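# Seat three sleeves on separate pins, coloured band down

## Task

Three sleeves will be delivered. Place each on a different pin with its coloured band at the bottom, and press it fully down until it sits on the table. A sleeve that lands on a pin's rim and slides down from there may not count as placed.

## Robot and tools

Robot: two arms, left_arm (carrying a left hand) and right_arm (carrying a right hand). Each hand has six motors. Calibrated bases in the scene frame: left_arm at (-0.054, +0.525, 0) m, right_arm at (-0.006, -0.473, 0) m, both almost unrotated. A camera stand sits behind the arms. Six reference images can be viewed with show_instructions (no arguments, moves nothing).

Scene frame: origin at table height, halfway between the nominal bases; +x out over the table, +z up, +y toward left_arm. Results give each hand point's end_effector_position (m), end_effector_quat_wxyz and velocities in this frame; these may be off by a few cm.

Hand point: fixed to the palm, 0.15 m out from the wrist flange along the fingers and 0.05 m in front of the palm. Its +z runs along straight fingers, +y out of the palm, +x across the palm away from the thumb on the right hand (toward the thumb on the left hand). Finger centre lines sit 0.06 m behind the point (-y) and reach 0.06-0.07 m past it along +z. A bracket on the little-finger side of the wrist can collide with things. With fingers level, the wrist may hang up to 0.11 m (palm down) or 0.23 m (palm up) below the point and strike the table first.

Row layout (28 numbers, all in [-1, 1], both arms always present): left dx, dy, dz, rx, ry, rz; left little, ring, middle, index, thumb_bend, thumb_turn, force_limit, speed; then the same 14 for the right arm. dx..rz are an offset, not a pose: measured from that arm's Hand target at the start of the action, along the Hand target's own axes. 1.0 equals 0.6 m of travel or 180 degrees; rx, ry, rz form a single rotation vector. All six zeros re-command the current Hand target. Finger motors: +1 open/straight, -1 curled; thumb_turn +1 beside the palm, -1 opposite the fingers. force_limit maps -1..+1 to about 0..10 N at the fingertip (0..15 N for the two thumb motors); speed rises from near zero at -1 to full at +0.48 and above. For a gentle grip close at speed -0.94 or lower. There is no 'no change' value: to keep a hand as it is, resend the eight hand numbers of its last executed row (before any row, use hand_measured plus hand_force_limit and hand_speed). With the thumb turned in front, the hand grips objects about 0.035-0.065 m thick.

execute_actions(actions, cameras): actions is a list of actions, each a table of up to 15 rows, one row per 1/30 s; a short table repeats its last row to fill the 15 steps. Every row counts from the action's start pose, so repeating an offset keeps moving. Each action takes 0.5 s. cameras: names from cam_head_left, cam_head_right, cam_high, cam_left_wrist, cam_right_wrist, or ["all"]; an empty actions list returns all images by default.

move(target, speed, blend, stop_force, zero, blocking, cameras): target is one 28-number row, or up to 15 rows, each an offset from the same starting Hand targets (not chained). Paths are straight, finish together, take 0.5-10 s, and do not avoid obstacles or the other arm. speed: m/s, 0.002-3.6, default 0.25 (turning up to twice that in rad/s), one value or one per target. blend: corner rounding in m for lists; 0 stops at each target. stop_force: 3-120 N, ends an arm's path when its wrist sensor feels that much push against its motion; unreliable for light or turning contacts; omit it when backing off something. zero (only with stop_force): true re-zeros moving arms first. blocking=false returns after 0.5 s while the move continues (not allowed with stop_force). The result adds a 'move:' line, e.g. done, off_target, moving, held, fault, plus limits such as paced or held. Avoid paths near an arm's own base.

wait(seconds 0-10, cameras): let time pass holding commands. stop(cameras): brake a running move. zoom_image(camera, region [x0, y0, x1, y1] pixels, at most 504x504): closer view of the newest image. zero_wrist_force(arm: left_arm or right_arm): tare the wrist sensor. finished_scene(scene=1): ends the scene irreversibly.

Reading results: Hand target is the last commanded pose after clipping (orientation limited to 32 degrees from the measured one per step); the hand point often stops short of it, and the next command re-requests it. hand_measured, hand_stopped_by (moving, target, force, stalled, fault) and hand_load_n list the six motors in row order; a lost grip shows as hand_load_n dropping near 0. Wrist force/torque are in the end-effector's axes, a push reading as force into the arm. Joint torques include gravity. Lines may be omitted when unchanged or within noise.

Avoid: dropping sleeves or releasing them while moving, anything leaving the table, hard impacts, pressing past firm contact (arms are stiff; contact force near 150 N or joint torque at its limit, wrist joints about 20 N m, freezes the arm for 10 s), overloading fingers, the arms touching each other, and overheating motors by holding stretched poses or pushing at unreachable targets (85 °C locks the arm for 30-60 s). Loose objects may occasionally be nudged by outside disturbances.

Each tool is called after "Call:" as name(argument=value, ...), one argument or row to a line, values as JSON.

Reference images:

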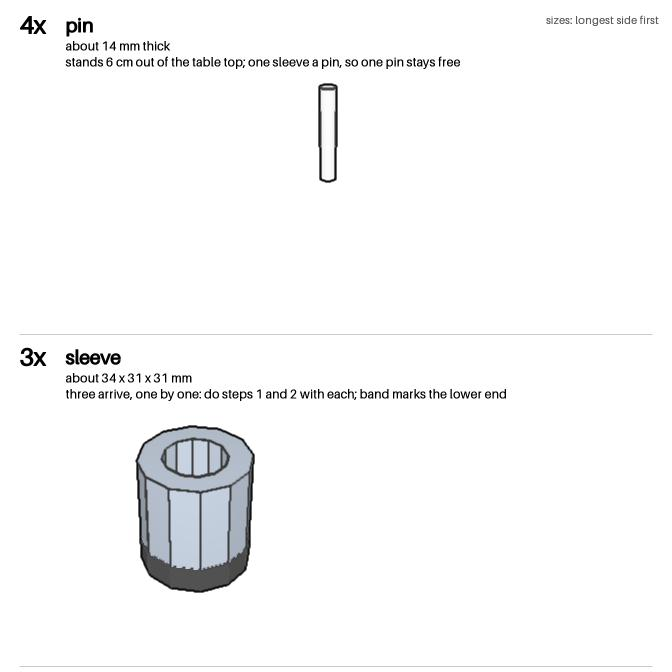

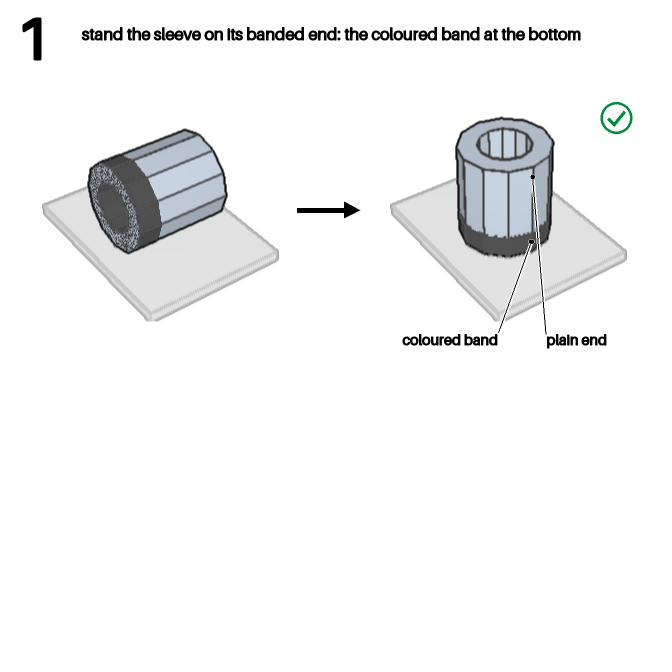

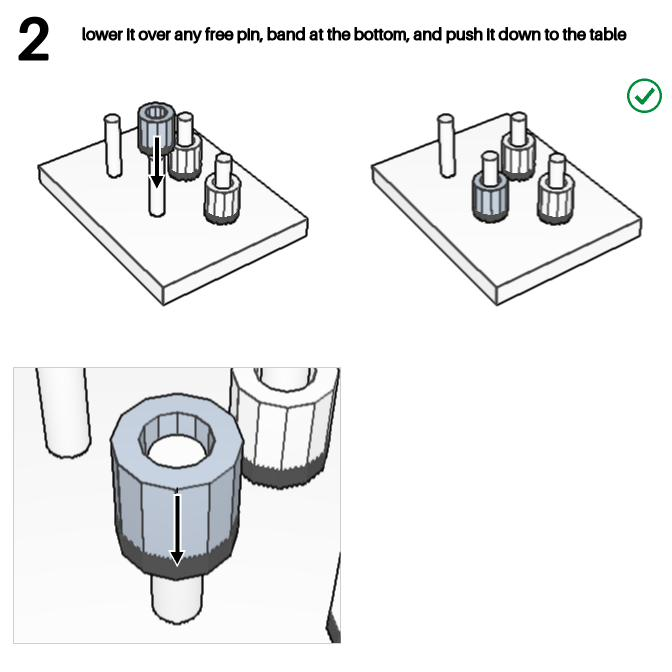

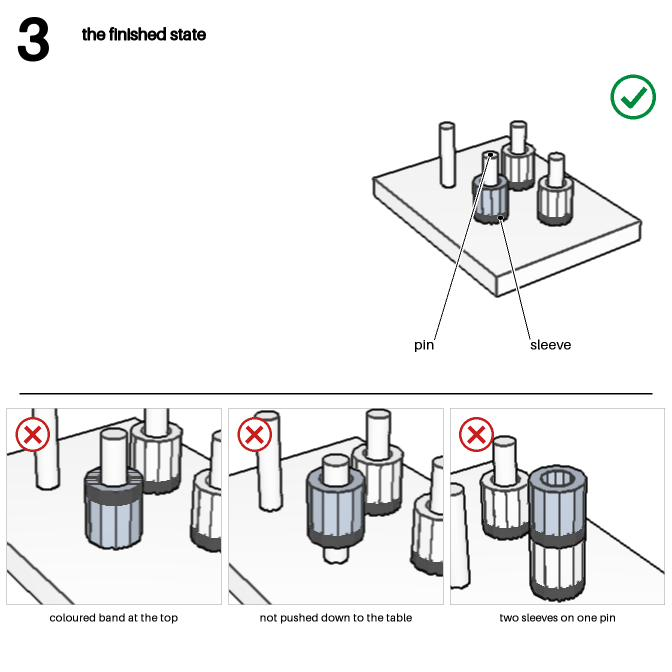

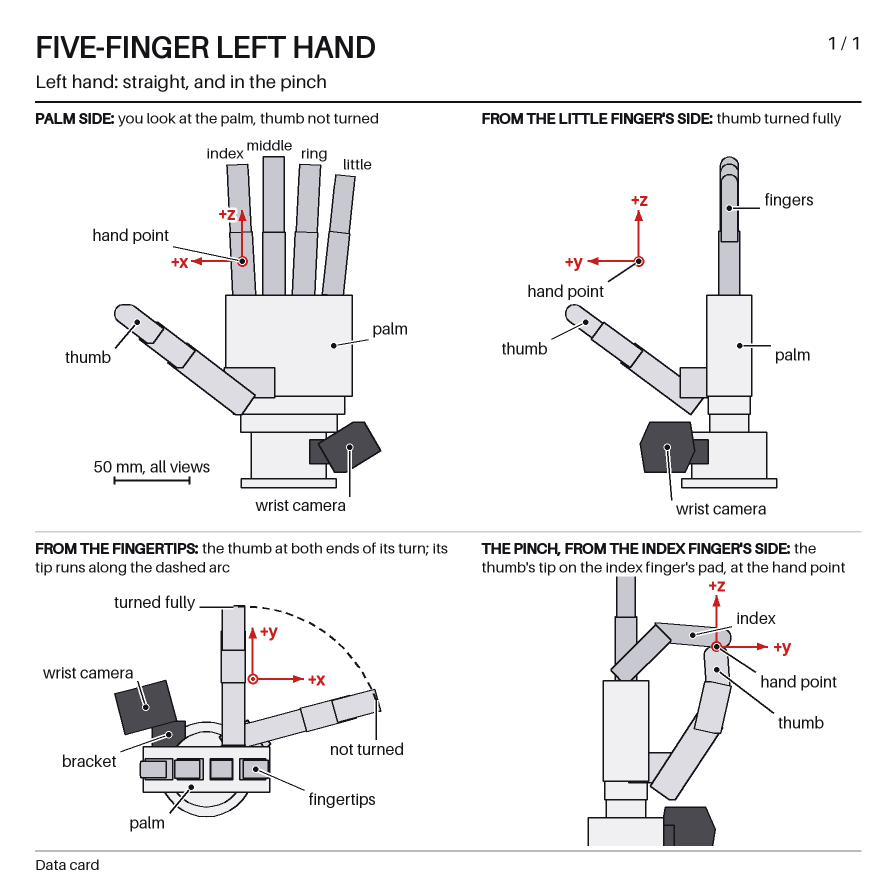

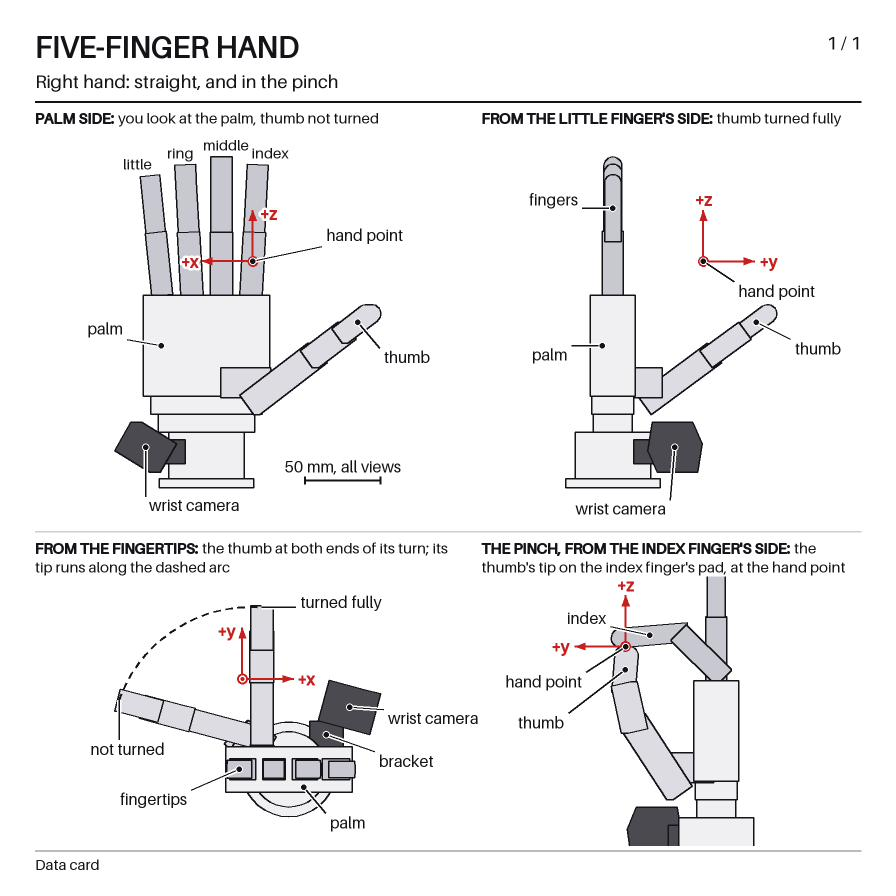

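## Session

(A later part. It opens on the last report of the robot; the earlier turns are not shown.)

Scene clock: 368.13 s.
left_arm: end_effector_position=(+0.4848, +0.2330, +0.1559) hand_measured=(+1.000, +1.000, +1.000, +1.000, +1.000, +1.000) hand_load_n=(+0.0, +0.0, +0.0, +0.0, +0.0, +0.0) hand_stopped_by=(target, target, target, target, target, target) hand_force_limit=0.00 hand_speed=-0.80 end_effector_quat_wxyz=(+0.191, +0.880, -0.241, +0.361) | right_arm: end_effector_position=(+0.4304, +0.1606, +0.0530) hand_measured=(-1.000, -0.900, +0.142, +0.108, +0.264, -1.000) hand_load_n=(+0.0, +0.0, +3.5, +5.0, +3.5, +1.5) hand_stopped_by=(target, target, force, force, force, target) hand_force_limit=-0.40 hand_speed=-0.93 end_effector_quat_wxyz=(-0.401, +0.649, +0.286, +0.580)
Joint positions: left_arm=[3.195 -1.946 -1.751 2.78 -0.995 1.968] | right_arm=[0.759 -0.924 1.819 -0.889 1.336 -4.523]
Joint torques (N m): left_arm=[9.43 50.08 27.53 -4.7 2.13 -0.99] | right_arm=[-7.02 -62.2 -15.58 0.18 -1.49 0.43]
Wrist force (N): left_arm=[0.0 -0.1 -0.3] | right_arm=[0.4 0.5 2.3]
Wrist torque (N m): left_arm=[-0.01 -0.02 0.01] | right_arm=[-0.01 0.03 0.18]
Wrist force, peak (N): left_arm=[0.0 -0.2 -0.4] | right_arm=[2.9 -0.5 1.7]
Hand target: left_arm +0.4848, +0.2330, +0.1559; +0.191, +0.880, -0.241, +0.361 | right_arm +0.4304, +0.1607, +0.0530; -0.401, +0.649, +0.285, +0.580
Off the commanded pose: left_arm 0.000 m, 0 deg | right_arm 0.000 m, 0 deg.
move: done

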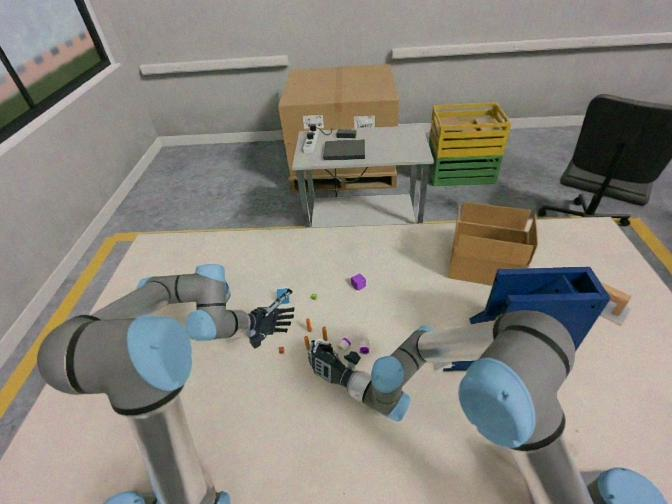

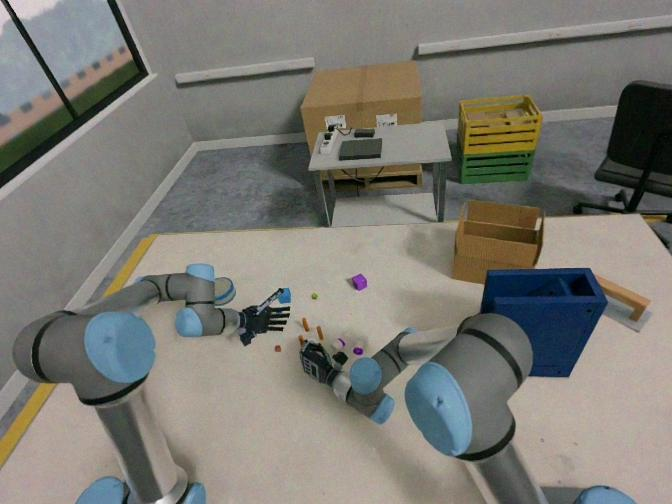

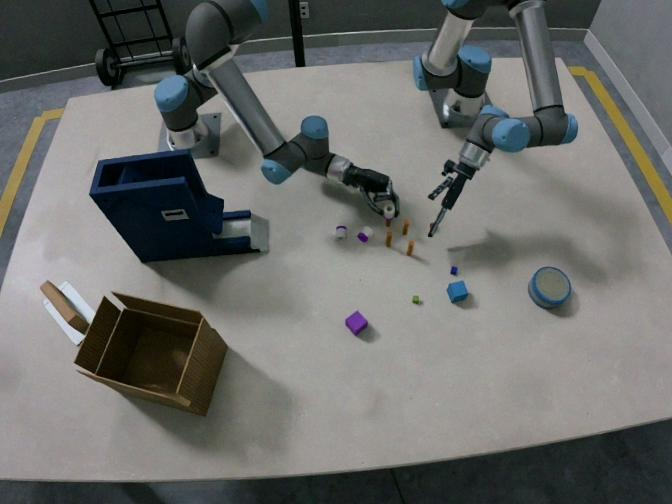

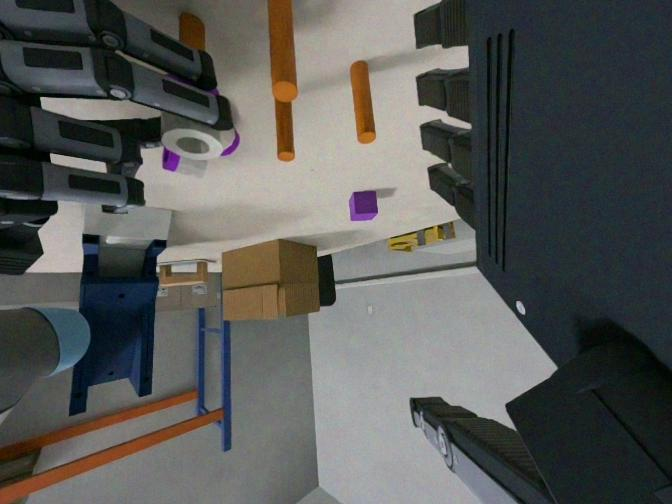

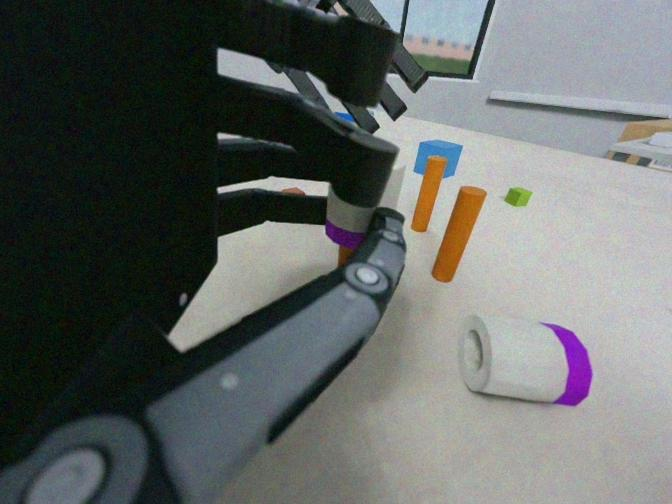

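Call:
move(
  target=[
    [0,0,0,0,0,0,1,1,1,1,1,1,0.0,-0.8,-0.0002,-0.0013,0.0021,0,0,0,-1,-0.9,-0.12,-0.12,-0.02,-1,-0.4,-0.93],
    [0,0,0,0,0,0,1,1,1,1,1,1,0.0,-0.8,-0.0379,0.0060,0.0024,0,0,0,-1,-0.9,-0.12,-0.12,-0.02,-1,-0.4,-0.93],
  ],
  speed=0.02,
  stop_force=5,
  cameras=["all"],
)

Call:
zoom_image(
  camera="cam_right_wrist",
  region=[300, 150, 480, 320],
)

Call:
zoom_image(
  camera="cam_high",
  region=[365, 180, 421, 236],
)

Call:
zoom_image(
  camera="cam_left_wrist",
  region=[130, 0, 250, 160],
)

Scene clock: 379.33 s.
left_arm: end_effector_position=(+0.4848, +0.2330, +0.1559) hand_measured=(+1.000, +1.000, +1.000, +1.000, +1.000, +1.000) hand_load_n=(+0.0, +0.0, +0.0, +0.0, +0.0, +0.0) hand_stopped_by=(target, target, target, target, target, target) hand_force_limit=0.00 hand_speed=-0.80 end_effector_quat_wxyz=(+0.191, +0.880, -0.241, +0.361) | right_arm: end_effector_position=(+0.4304, +0.1622, +0.0300) hand_measured=(-1.000, -0.900, +0.142, +0.108, +0.264, -1.000) hand_load_n=(+0.0, +0.0, +2.0, +4.0, +4.5, +1.0) hand_stopped_by=(target, target, force, force, force, target) hand_force_limit=-0.40 hand_speed=-0.93 end_effector_quat_wxyz=(-0.401, +0.649, +0.286, +0.580)
Joint positions: left_arm=[3.195 -1.946 -1.751 2.78 -0.995 1.968] | right_arm=[0.761 -0.878 1.818 -0.934 1.338 -4.523]
Joint torques (N m): left_arm=[9.72 50.61 26.95 -4.76 2.07 -1.1] | right_arm=[-6.27 -62.91 -12.58 0.42 -1.44 1.24]
Wrist force (N): left_arm=[-0.2 0.0 0.0] | right_arm=[1.7 1.9 0.4]
Wrist torque (N m): left_arm=[-0.01 0.02 -0.01] | right_arm=[-0.03 -0.03 0.24]
Wrist force, peak (N): left_arm=[-0.1 -0.4 -0.3] | right_arm=[2.0 2.3 0.4]
Hand target: left_arm +0.4848, +0.2330, +0.1559; +0.191, +0.880, -0.241, +0.361 | right_arm +0.4305, +0.1622, +0.0300; -0.401, +0.649, +0.285, +0.580
Off the commanded pose: left_arm 0.000 m, 0 deg | right_arm 0.000 m, 0 deg.
move: done

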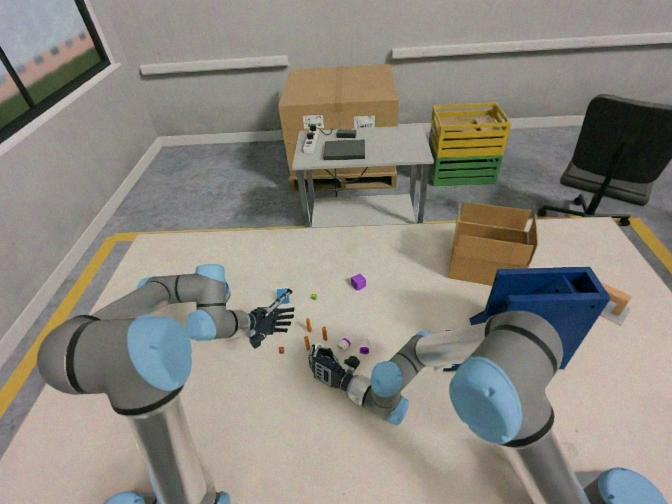

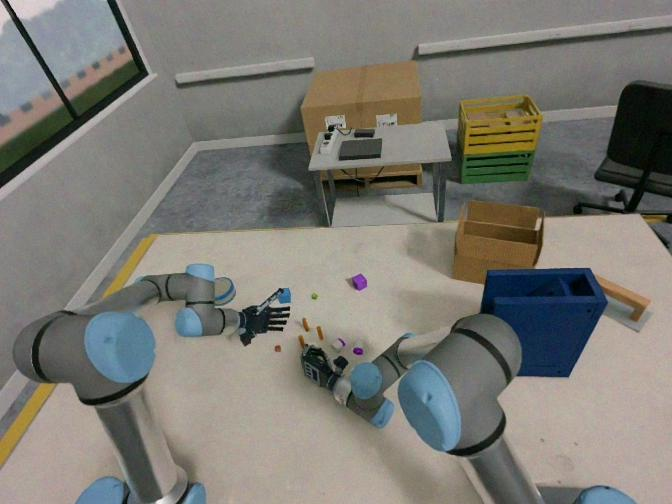

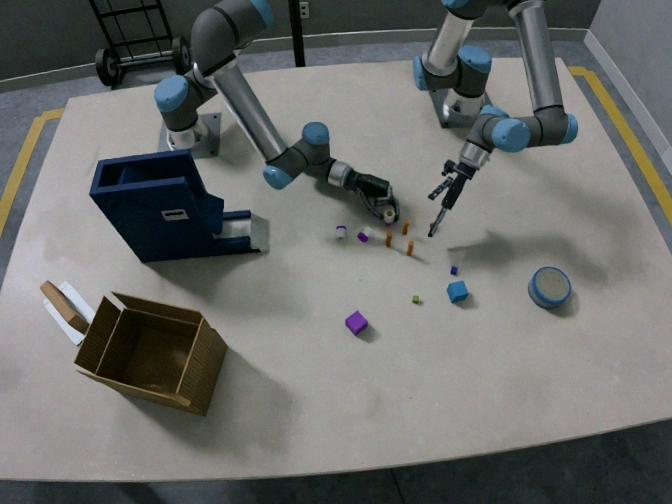

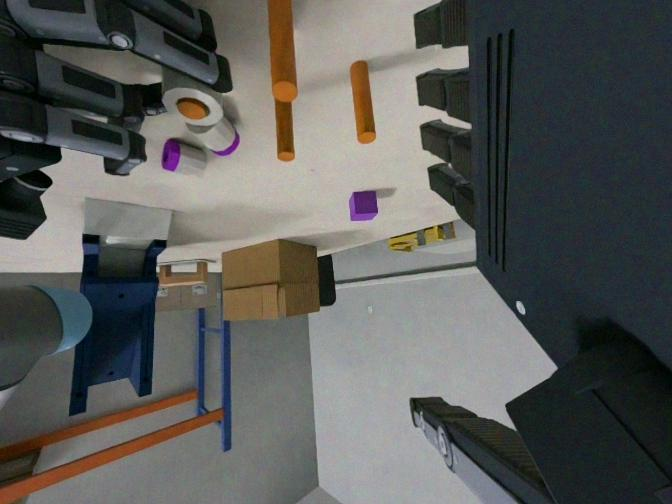

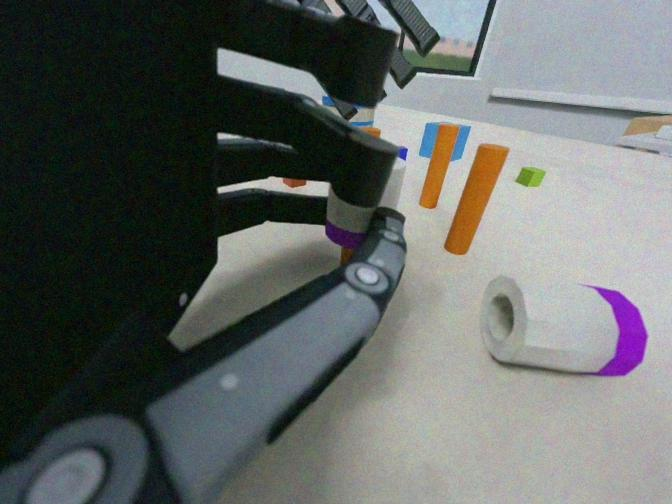

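Scaled by 2.800 from the camera's 672x504 image, which has a finer 960x720 frame.

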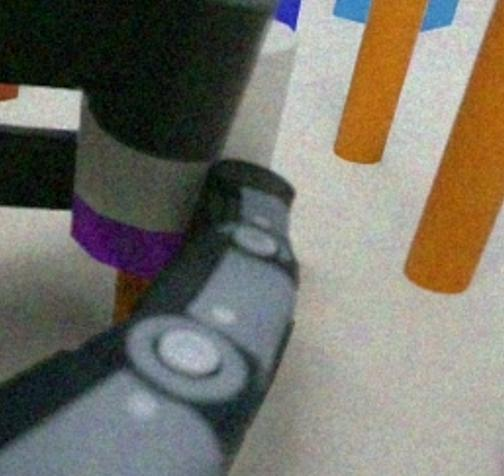

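Scaled by 9.000 from the camera's 672x504 image, which has a finer 960x720 frame.

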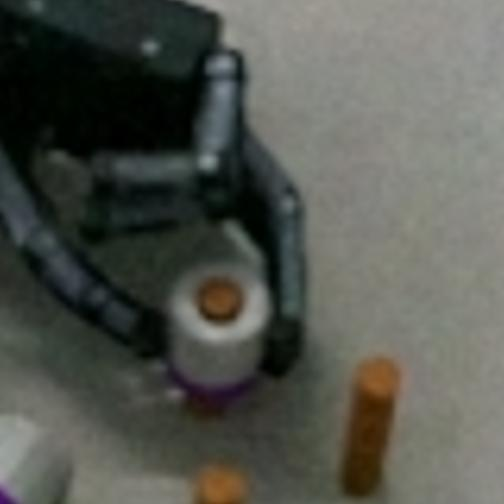

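Scaled by 3.150 from the camera's 672x504 image, which has a finer 960x720 frame.

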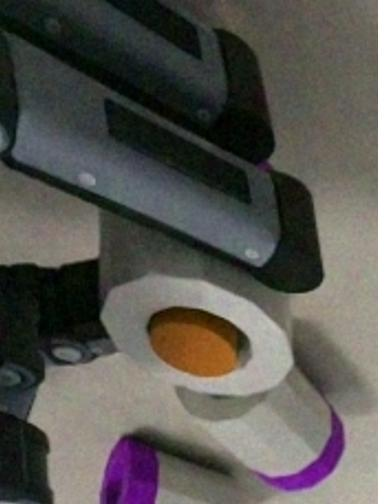

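Call:
move(
  target=[0,0,0,0,0,0,1,1,1,1,1,1,0.0,-0.8,-0.0262,0.0051,0.0002,0,0,0,-1,-0.9,-0.12,-0.12,-0.02,-1,-0.4,-0.93],
  speed=0.015,
  stop_force=4,
  cameras=["all"],
)

Call:
zoom_image(
  camera="cam_right_wrist",
  region=[300, 150, 480, 320],
)

Call:
zoom_image(
  camera="cam_high",
  region=[365, 180, 421, 236],
)

Call:
zoom_image(
  camera="cam_left_wrist",
  region=[130, 0, 250, 160],
)

Scene clock: 385.03 s.
left_arm: end_effector_position=(+0.4848, +0.2330, +0.1559) hand_measured=(+1.000, +1.000, +1.000, +1.000, +1.000, +1.000) hand_load_n=(+0.0, +0.5, +0.0, +0.0, +0.0, +0.0) hand_stopped_by=(target, target, target, target, target, target) hand_force_limit=0.00 hand_speed=-0.80 end_effector_quat_wxyz=(+0.191, +0.880, -0.241, +0.361) | right_arm: end_effector_position=(+0.4305, +0.1622, +0.0140) hand_measured=(-1.000, -0.900, +0.142, +0.108, +0.264, -1.000) hand_load_n=(+0.0, +0.0, +2.0, +4.0, +4.5, +1.0) hand_stopped_by=(target, target, force, force, force, target) hand_force_limit=-0.40 hand_speed=-0.93 end_effector_quat_wxyz=(-0.401, +0.649, +0.285, +0.580)
Joint positions: left_arm=[3.195 -1.946 -1.751 2.78 -0.995 1.968] | right_arm=[0.761 -0.846 1.818 -0.966 1.338 -4.523]
Joint torques (N m): left_arm=[9.09 50.01 26.92 -4.72 2.01 -0.91] | right_arm=[-6.77 -62.85 -24.5 0.27 -1.49 1]
Wrist force (N): left_arm=[-0.2 -0.2 -0.2] | right_arm=[1.5 2.2 0.4]
Wrist torque (N m): left_arm=[-0.02 0.02 0.00] | right_arm=[0.00 0.01 0.23]
Wrist force, peak (N): left_arm=[-0.1 -0.1 -0.5] | right_arm=[1.6 2.5 0.4]
Hand target: left_arm +0.4848, +0.2330, +0.1559; +0.191, +0.880, -0.241, +0.361 | right_arm +0.4305, +0.1622, +0.0140; -0.401, +0.649, +0.285, +0.580
Off the commanded pose: left_arm 0.000 m, 0 deg | right_arm 0.000 m, 0 deg.
move: done

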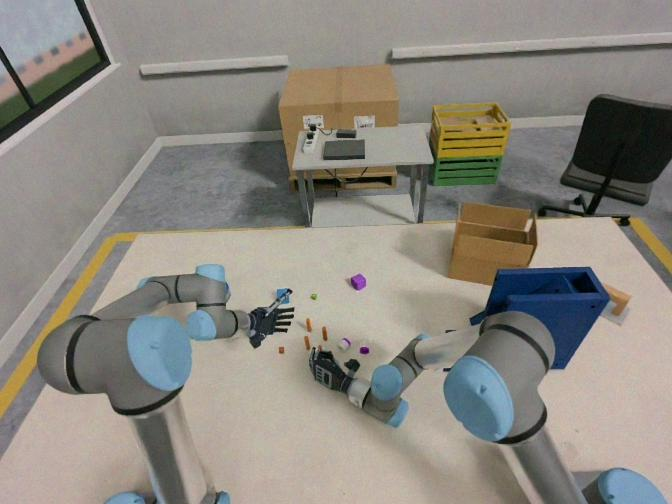

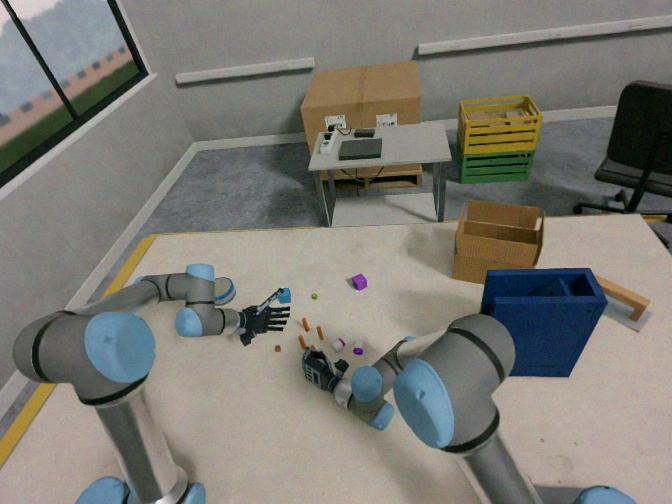

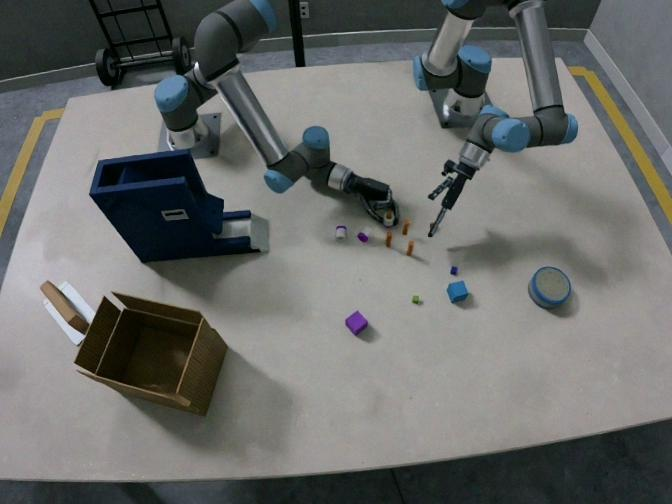

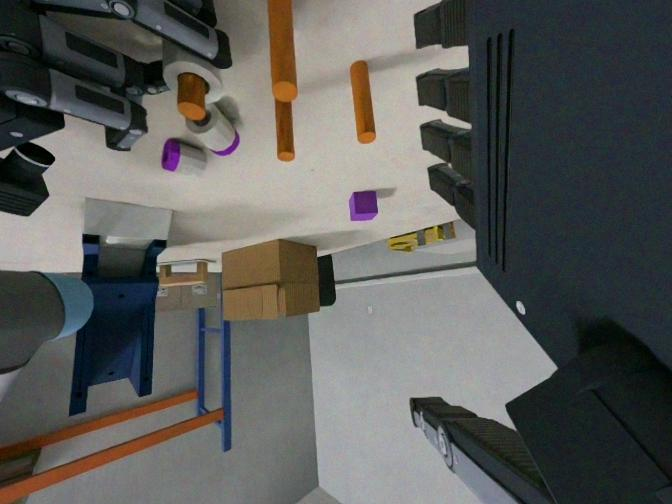

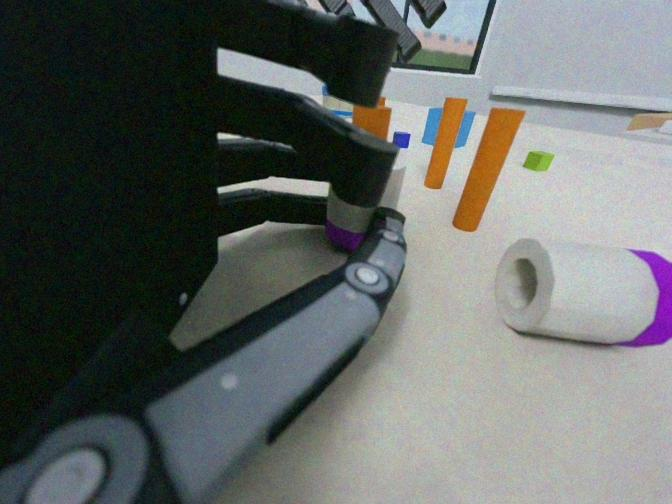

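Scaled by 2.800 from the camera's 672x504 image, which has a finer 960x720 frame.

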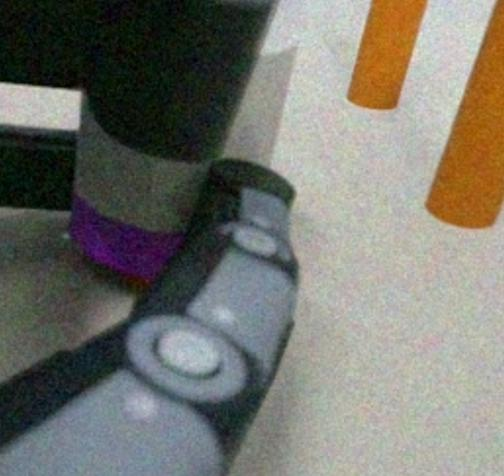

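Scaled by 9.000 from the camera's 672x504 image, which has a finer 960x720 frame.

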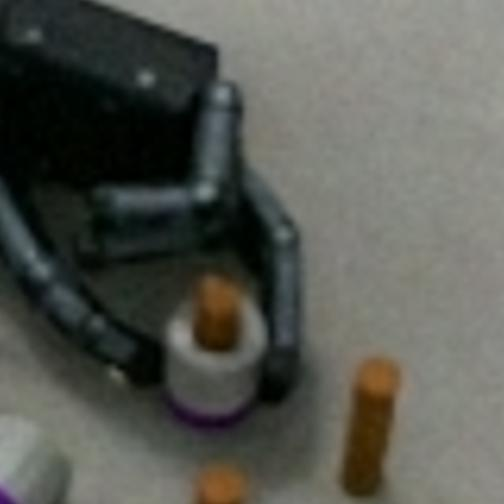

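Scaled by 3.150 from the camera's 672x504 image, which has a finer 960x720 frame.

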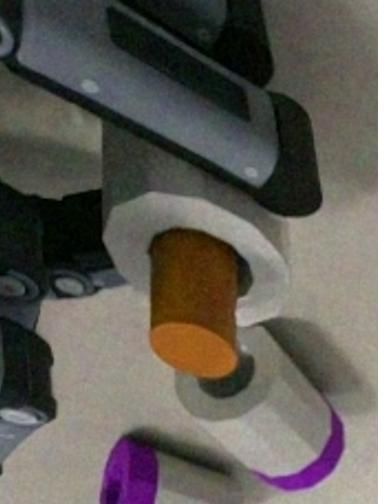

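Call:
move(
  target=[0,0,0,0,0,0,1,1,1,1,1,1,0.0,-0.8,-0.0164,0.0032,0.0001,0,0,0,-1,-0.9,-0.12,-0.12,-0.02,-1,-0.4,-0.93],
  speed=0.01,
  stop_force=4,
  cameras=["cam_high","cam_left_wrist","cam_right_wrist"],
)

Call:
zoom_image(
  camera="cam_right_wrist",
  region=[300, 150, 480, 320],
)

Call:
zoom_image(
  camera="cam_high",
  region=[365, 180, 421, 236],
)

Scene clock: 388.93 s.
left_arm: end_effector_position=(+0.4848, +0.2330, +0.1559) hand_measured=(+1.000, +1.000, +1.000, +1.000, +1.000, +1.000) hand_load_n=(+0.0, +0.0, +0.0, +0.0, +0.0, +0.5) hand_stopped_by=(target, target, target, target, target, target) hand_force_limit=0.00 hand_speed=-0.80 end_effector_quat_wxyz=(+0.191, +0.880, -0.241, +0.361) | right_arm: end_effector_position=(+0.4305, +0.1622, +0.0121) hand_measured=(-1.000, -0.900, +0.142, +0.108, +0.264, -1.000) hand_load_n=(+0.0, +0.0, +2.0, +3.5, +4.5, +0.5) hand_stopped_by=(target, target, force, force, force, target) hand_force_limit=-0.40 hand_speed=-0.93 end_effector_quat_wxyz=(-0.401, +0.649, +0.285, +0.580)
Joint positions: left_arm=[3.195 -1.946 -1.751 2.78 -0.995 1.968] | right_arm=[0.761 -0.842 1.818 -0.97 1.338 -4.523]
Joint torques (N m): left_arm=[9.19 51.3 26.24 -4.78 2.1 -0.97] | right_arm=[-6.19 -60.82 -9.78 0.62 -1.33 0.85]
Wrist force (N): left_arm=[0.0 0.0 0.1] | right_arm=[4.1 0.6 -0.9]
Wrist torque (N m): left_arm=[0.00 0.00 0.00] | right_arm=[0.00 0.05 0.24]
Wrist force, peak (N): left_arm=[-0.1 -0.1 -0.4] | right_arm=[7.6 -0.9 -2.5]
Hand target: left_arm +0.4848, +0.2330, +0.1559; +0.191, +0.880, -0.241, +0.361 | right_arm +0.4305, +0.1622, +0.0121; -0.401, +0.649, +0.285, +0.580 (not the last commanded pose)
Off the commanded pose: left_arm 0.000 m, 0 deg | right_arm 0.008 m, 0 deg.
move: contact (right_arm)
Images, in order (width x height): cam_high 672x504, cam_left_wrist 672x504, cam_right_wrist 672x504.

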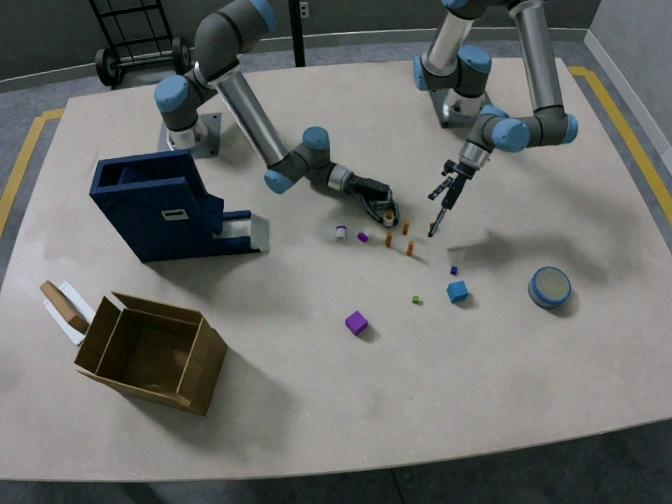

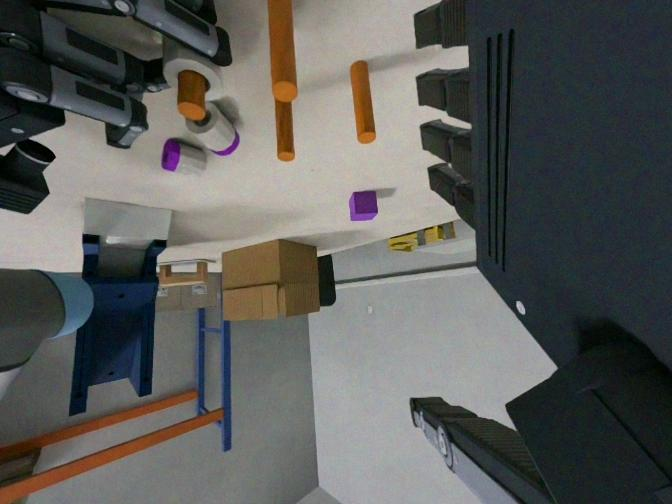

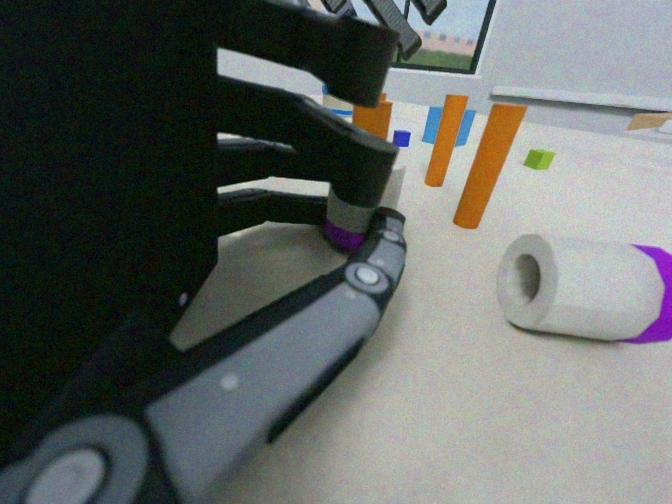

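Scaled by 2.800 from the camera's 672x504 image, which has a finer 960x720 frame.

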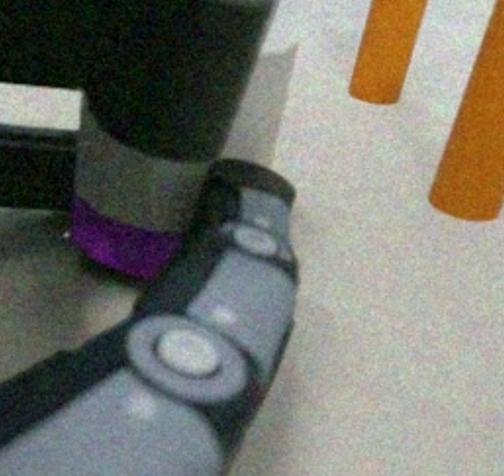

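Scaled by 9.000 from the camera's 672x504 image, which has a finer 960x720 frame.

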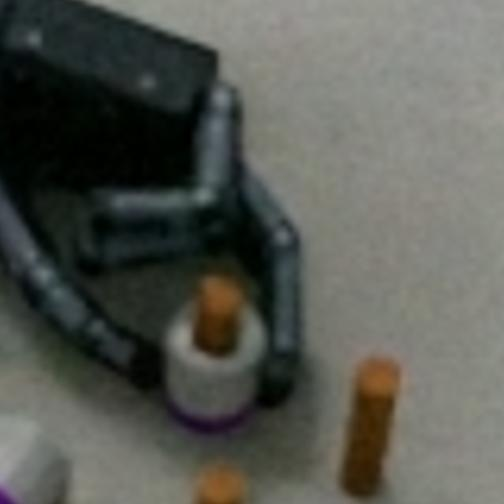

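Call:
move(
  target=[
    [0,0,0,0,0,0,1,1,1,1,1,1,0.0,-0.8,0.0025,-0.0004,0,0,0,0,-1,-0.9,-0.12,-0.12,-0.02,-1,-0.4,-0.93],
    [0,0,0,0,0,0,1,1,1,1,1,1,0.0,-0.8,0.0026,-0.0004,0,0,0,0,-1,-0.9,0.45,0.4,0.5,-1,-0.4,-0.85],
  ],
  speed=0.02,
  cameras=["cam_high","cam_left_wrist","cam_right_wrist"],
)

Call:
zoom_image(
  camera="cam_right_wrist",
  region=[300, 150, 480, 320],
)

Call:
zoom_image(
  camera="cam_high",
  region=[365, 180, 421, 236],
)

Call:
zoom_image(
  camera="cam_left_wrist",
  region=[130, 0, 250, 160],
)

Scene clock: 395.07 s.
left_arm: end_effector_position=(+0.4848, +0.2330, +0.1559) hand_measured=(+1.000, +1.000, +1.000, +1.000, +1.000, +1.000) hand_load_n=(+0.0, +0.0, +0.0, +0.0, +0.0, +0.0) hand_stopped_by=(target, target, target, target, target, target) hand_force_limit=0.00 hand_speed=-0.80 end_effector_quat_wxyz=(+0.191, +0.880, -0.241, +0.361) | right_arm: end_effector_position=(+0.4306, +0.1622, +0.0137) hand_measured=(-1.000, -0.900, +0.450, +0.400, +0.500, -1.000) hand_load_n=(+0.0, +0.0, +0.0, +0.0, +0.0, +0.0) hand_stopped_by=(target, target, target, target, target, target) hand_force_limit=-0.40 hand_speed=-0.85 end_effector_quat_wxyz=(-0.401, +0.649, +0.285, +0.580)
Joint positions: left_arm=[3.195 -1.946 -1.751 2.78 -0.995 1.968] | right_arm=[0.761 -0.845 1.818 -0.967 1.338 -4.523]
Joint torques (N m): left_arm=[9.46 50.17 26.92 -4.76 1.99 -1.1] | right_arm=[-5.68 -51.75 -5.98 -2.55 -1.28 0.85]
Wrist force (N): left_arm=[0.1 0.0 -0.1] | right_arm=[1.6 1.9 0.2]
Wrist torque (N m): left_arm=[0.00 -0.02 0.01] | right_arm=[-0.02 0.02 0.21]
Wrist force, peak (N): left_arm=[-0.1 -0.1 -0.4] | right_arm=[4.5 0.8 -1.1]
Hand target: left_arm +0.4848, +0.2330, +0.1559; +0.191, +0.880, -0.241, +0.361 | right_arm +0.4306, +0.1622, +0.0137; -0.401, +0.649, +0.285, +0.580
Off the commanded pose: left_arm 0.000 m, 0 deg | right_arm 0.000 m, 0 deg.
move: done
Images, in order (width x height): cam_high 672x504, cam_left_wrist 672x504, cam_right_wrist 672x504.

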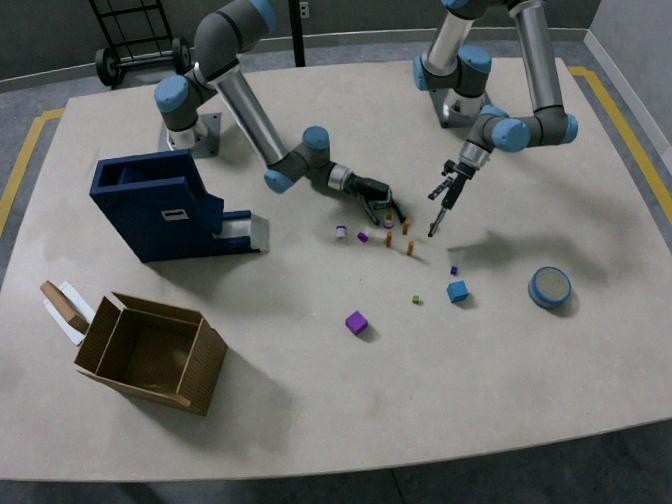

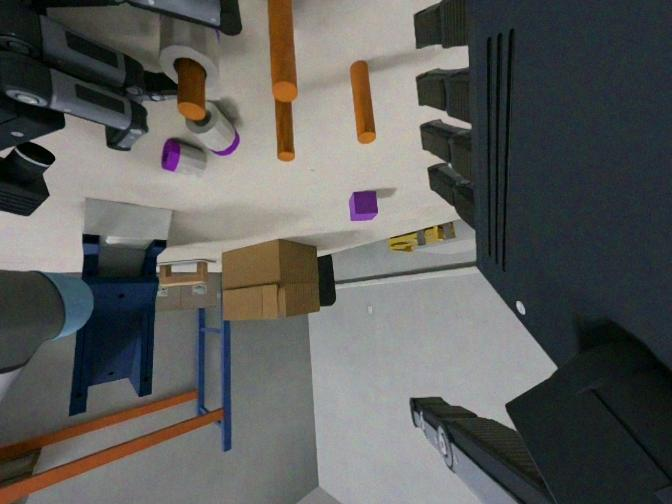

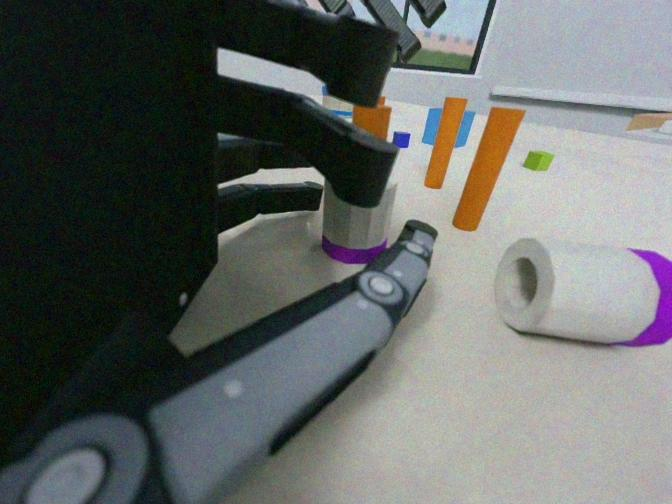

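Scaled by 2.800 from the camera's 672x504 image, which has a finer 960x720 frame.

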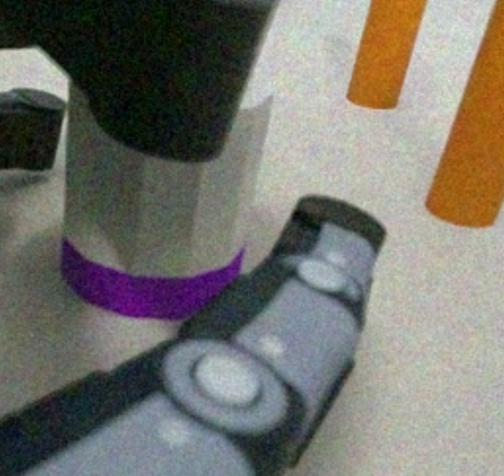

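Scaled by 9.000 from the camera's 672x504 image, which has a finer 960x720 frame.

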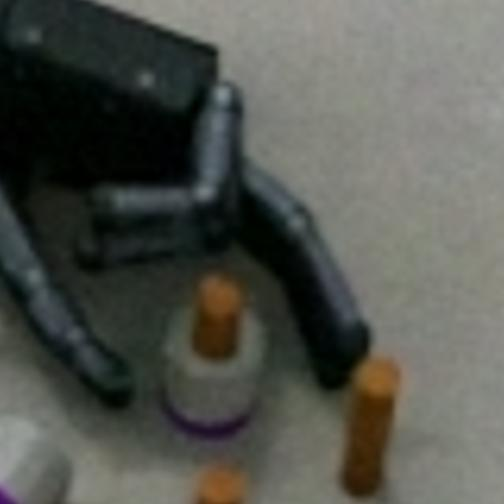

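Scaled by 3.150 from the camera's 672x504 image, which has a finer 960x720 frame.

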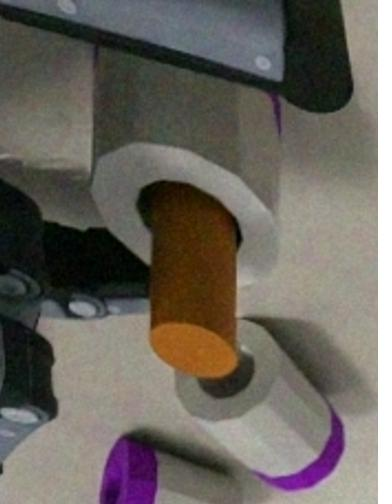

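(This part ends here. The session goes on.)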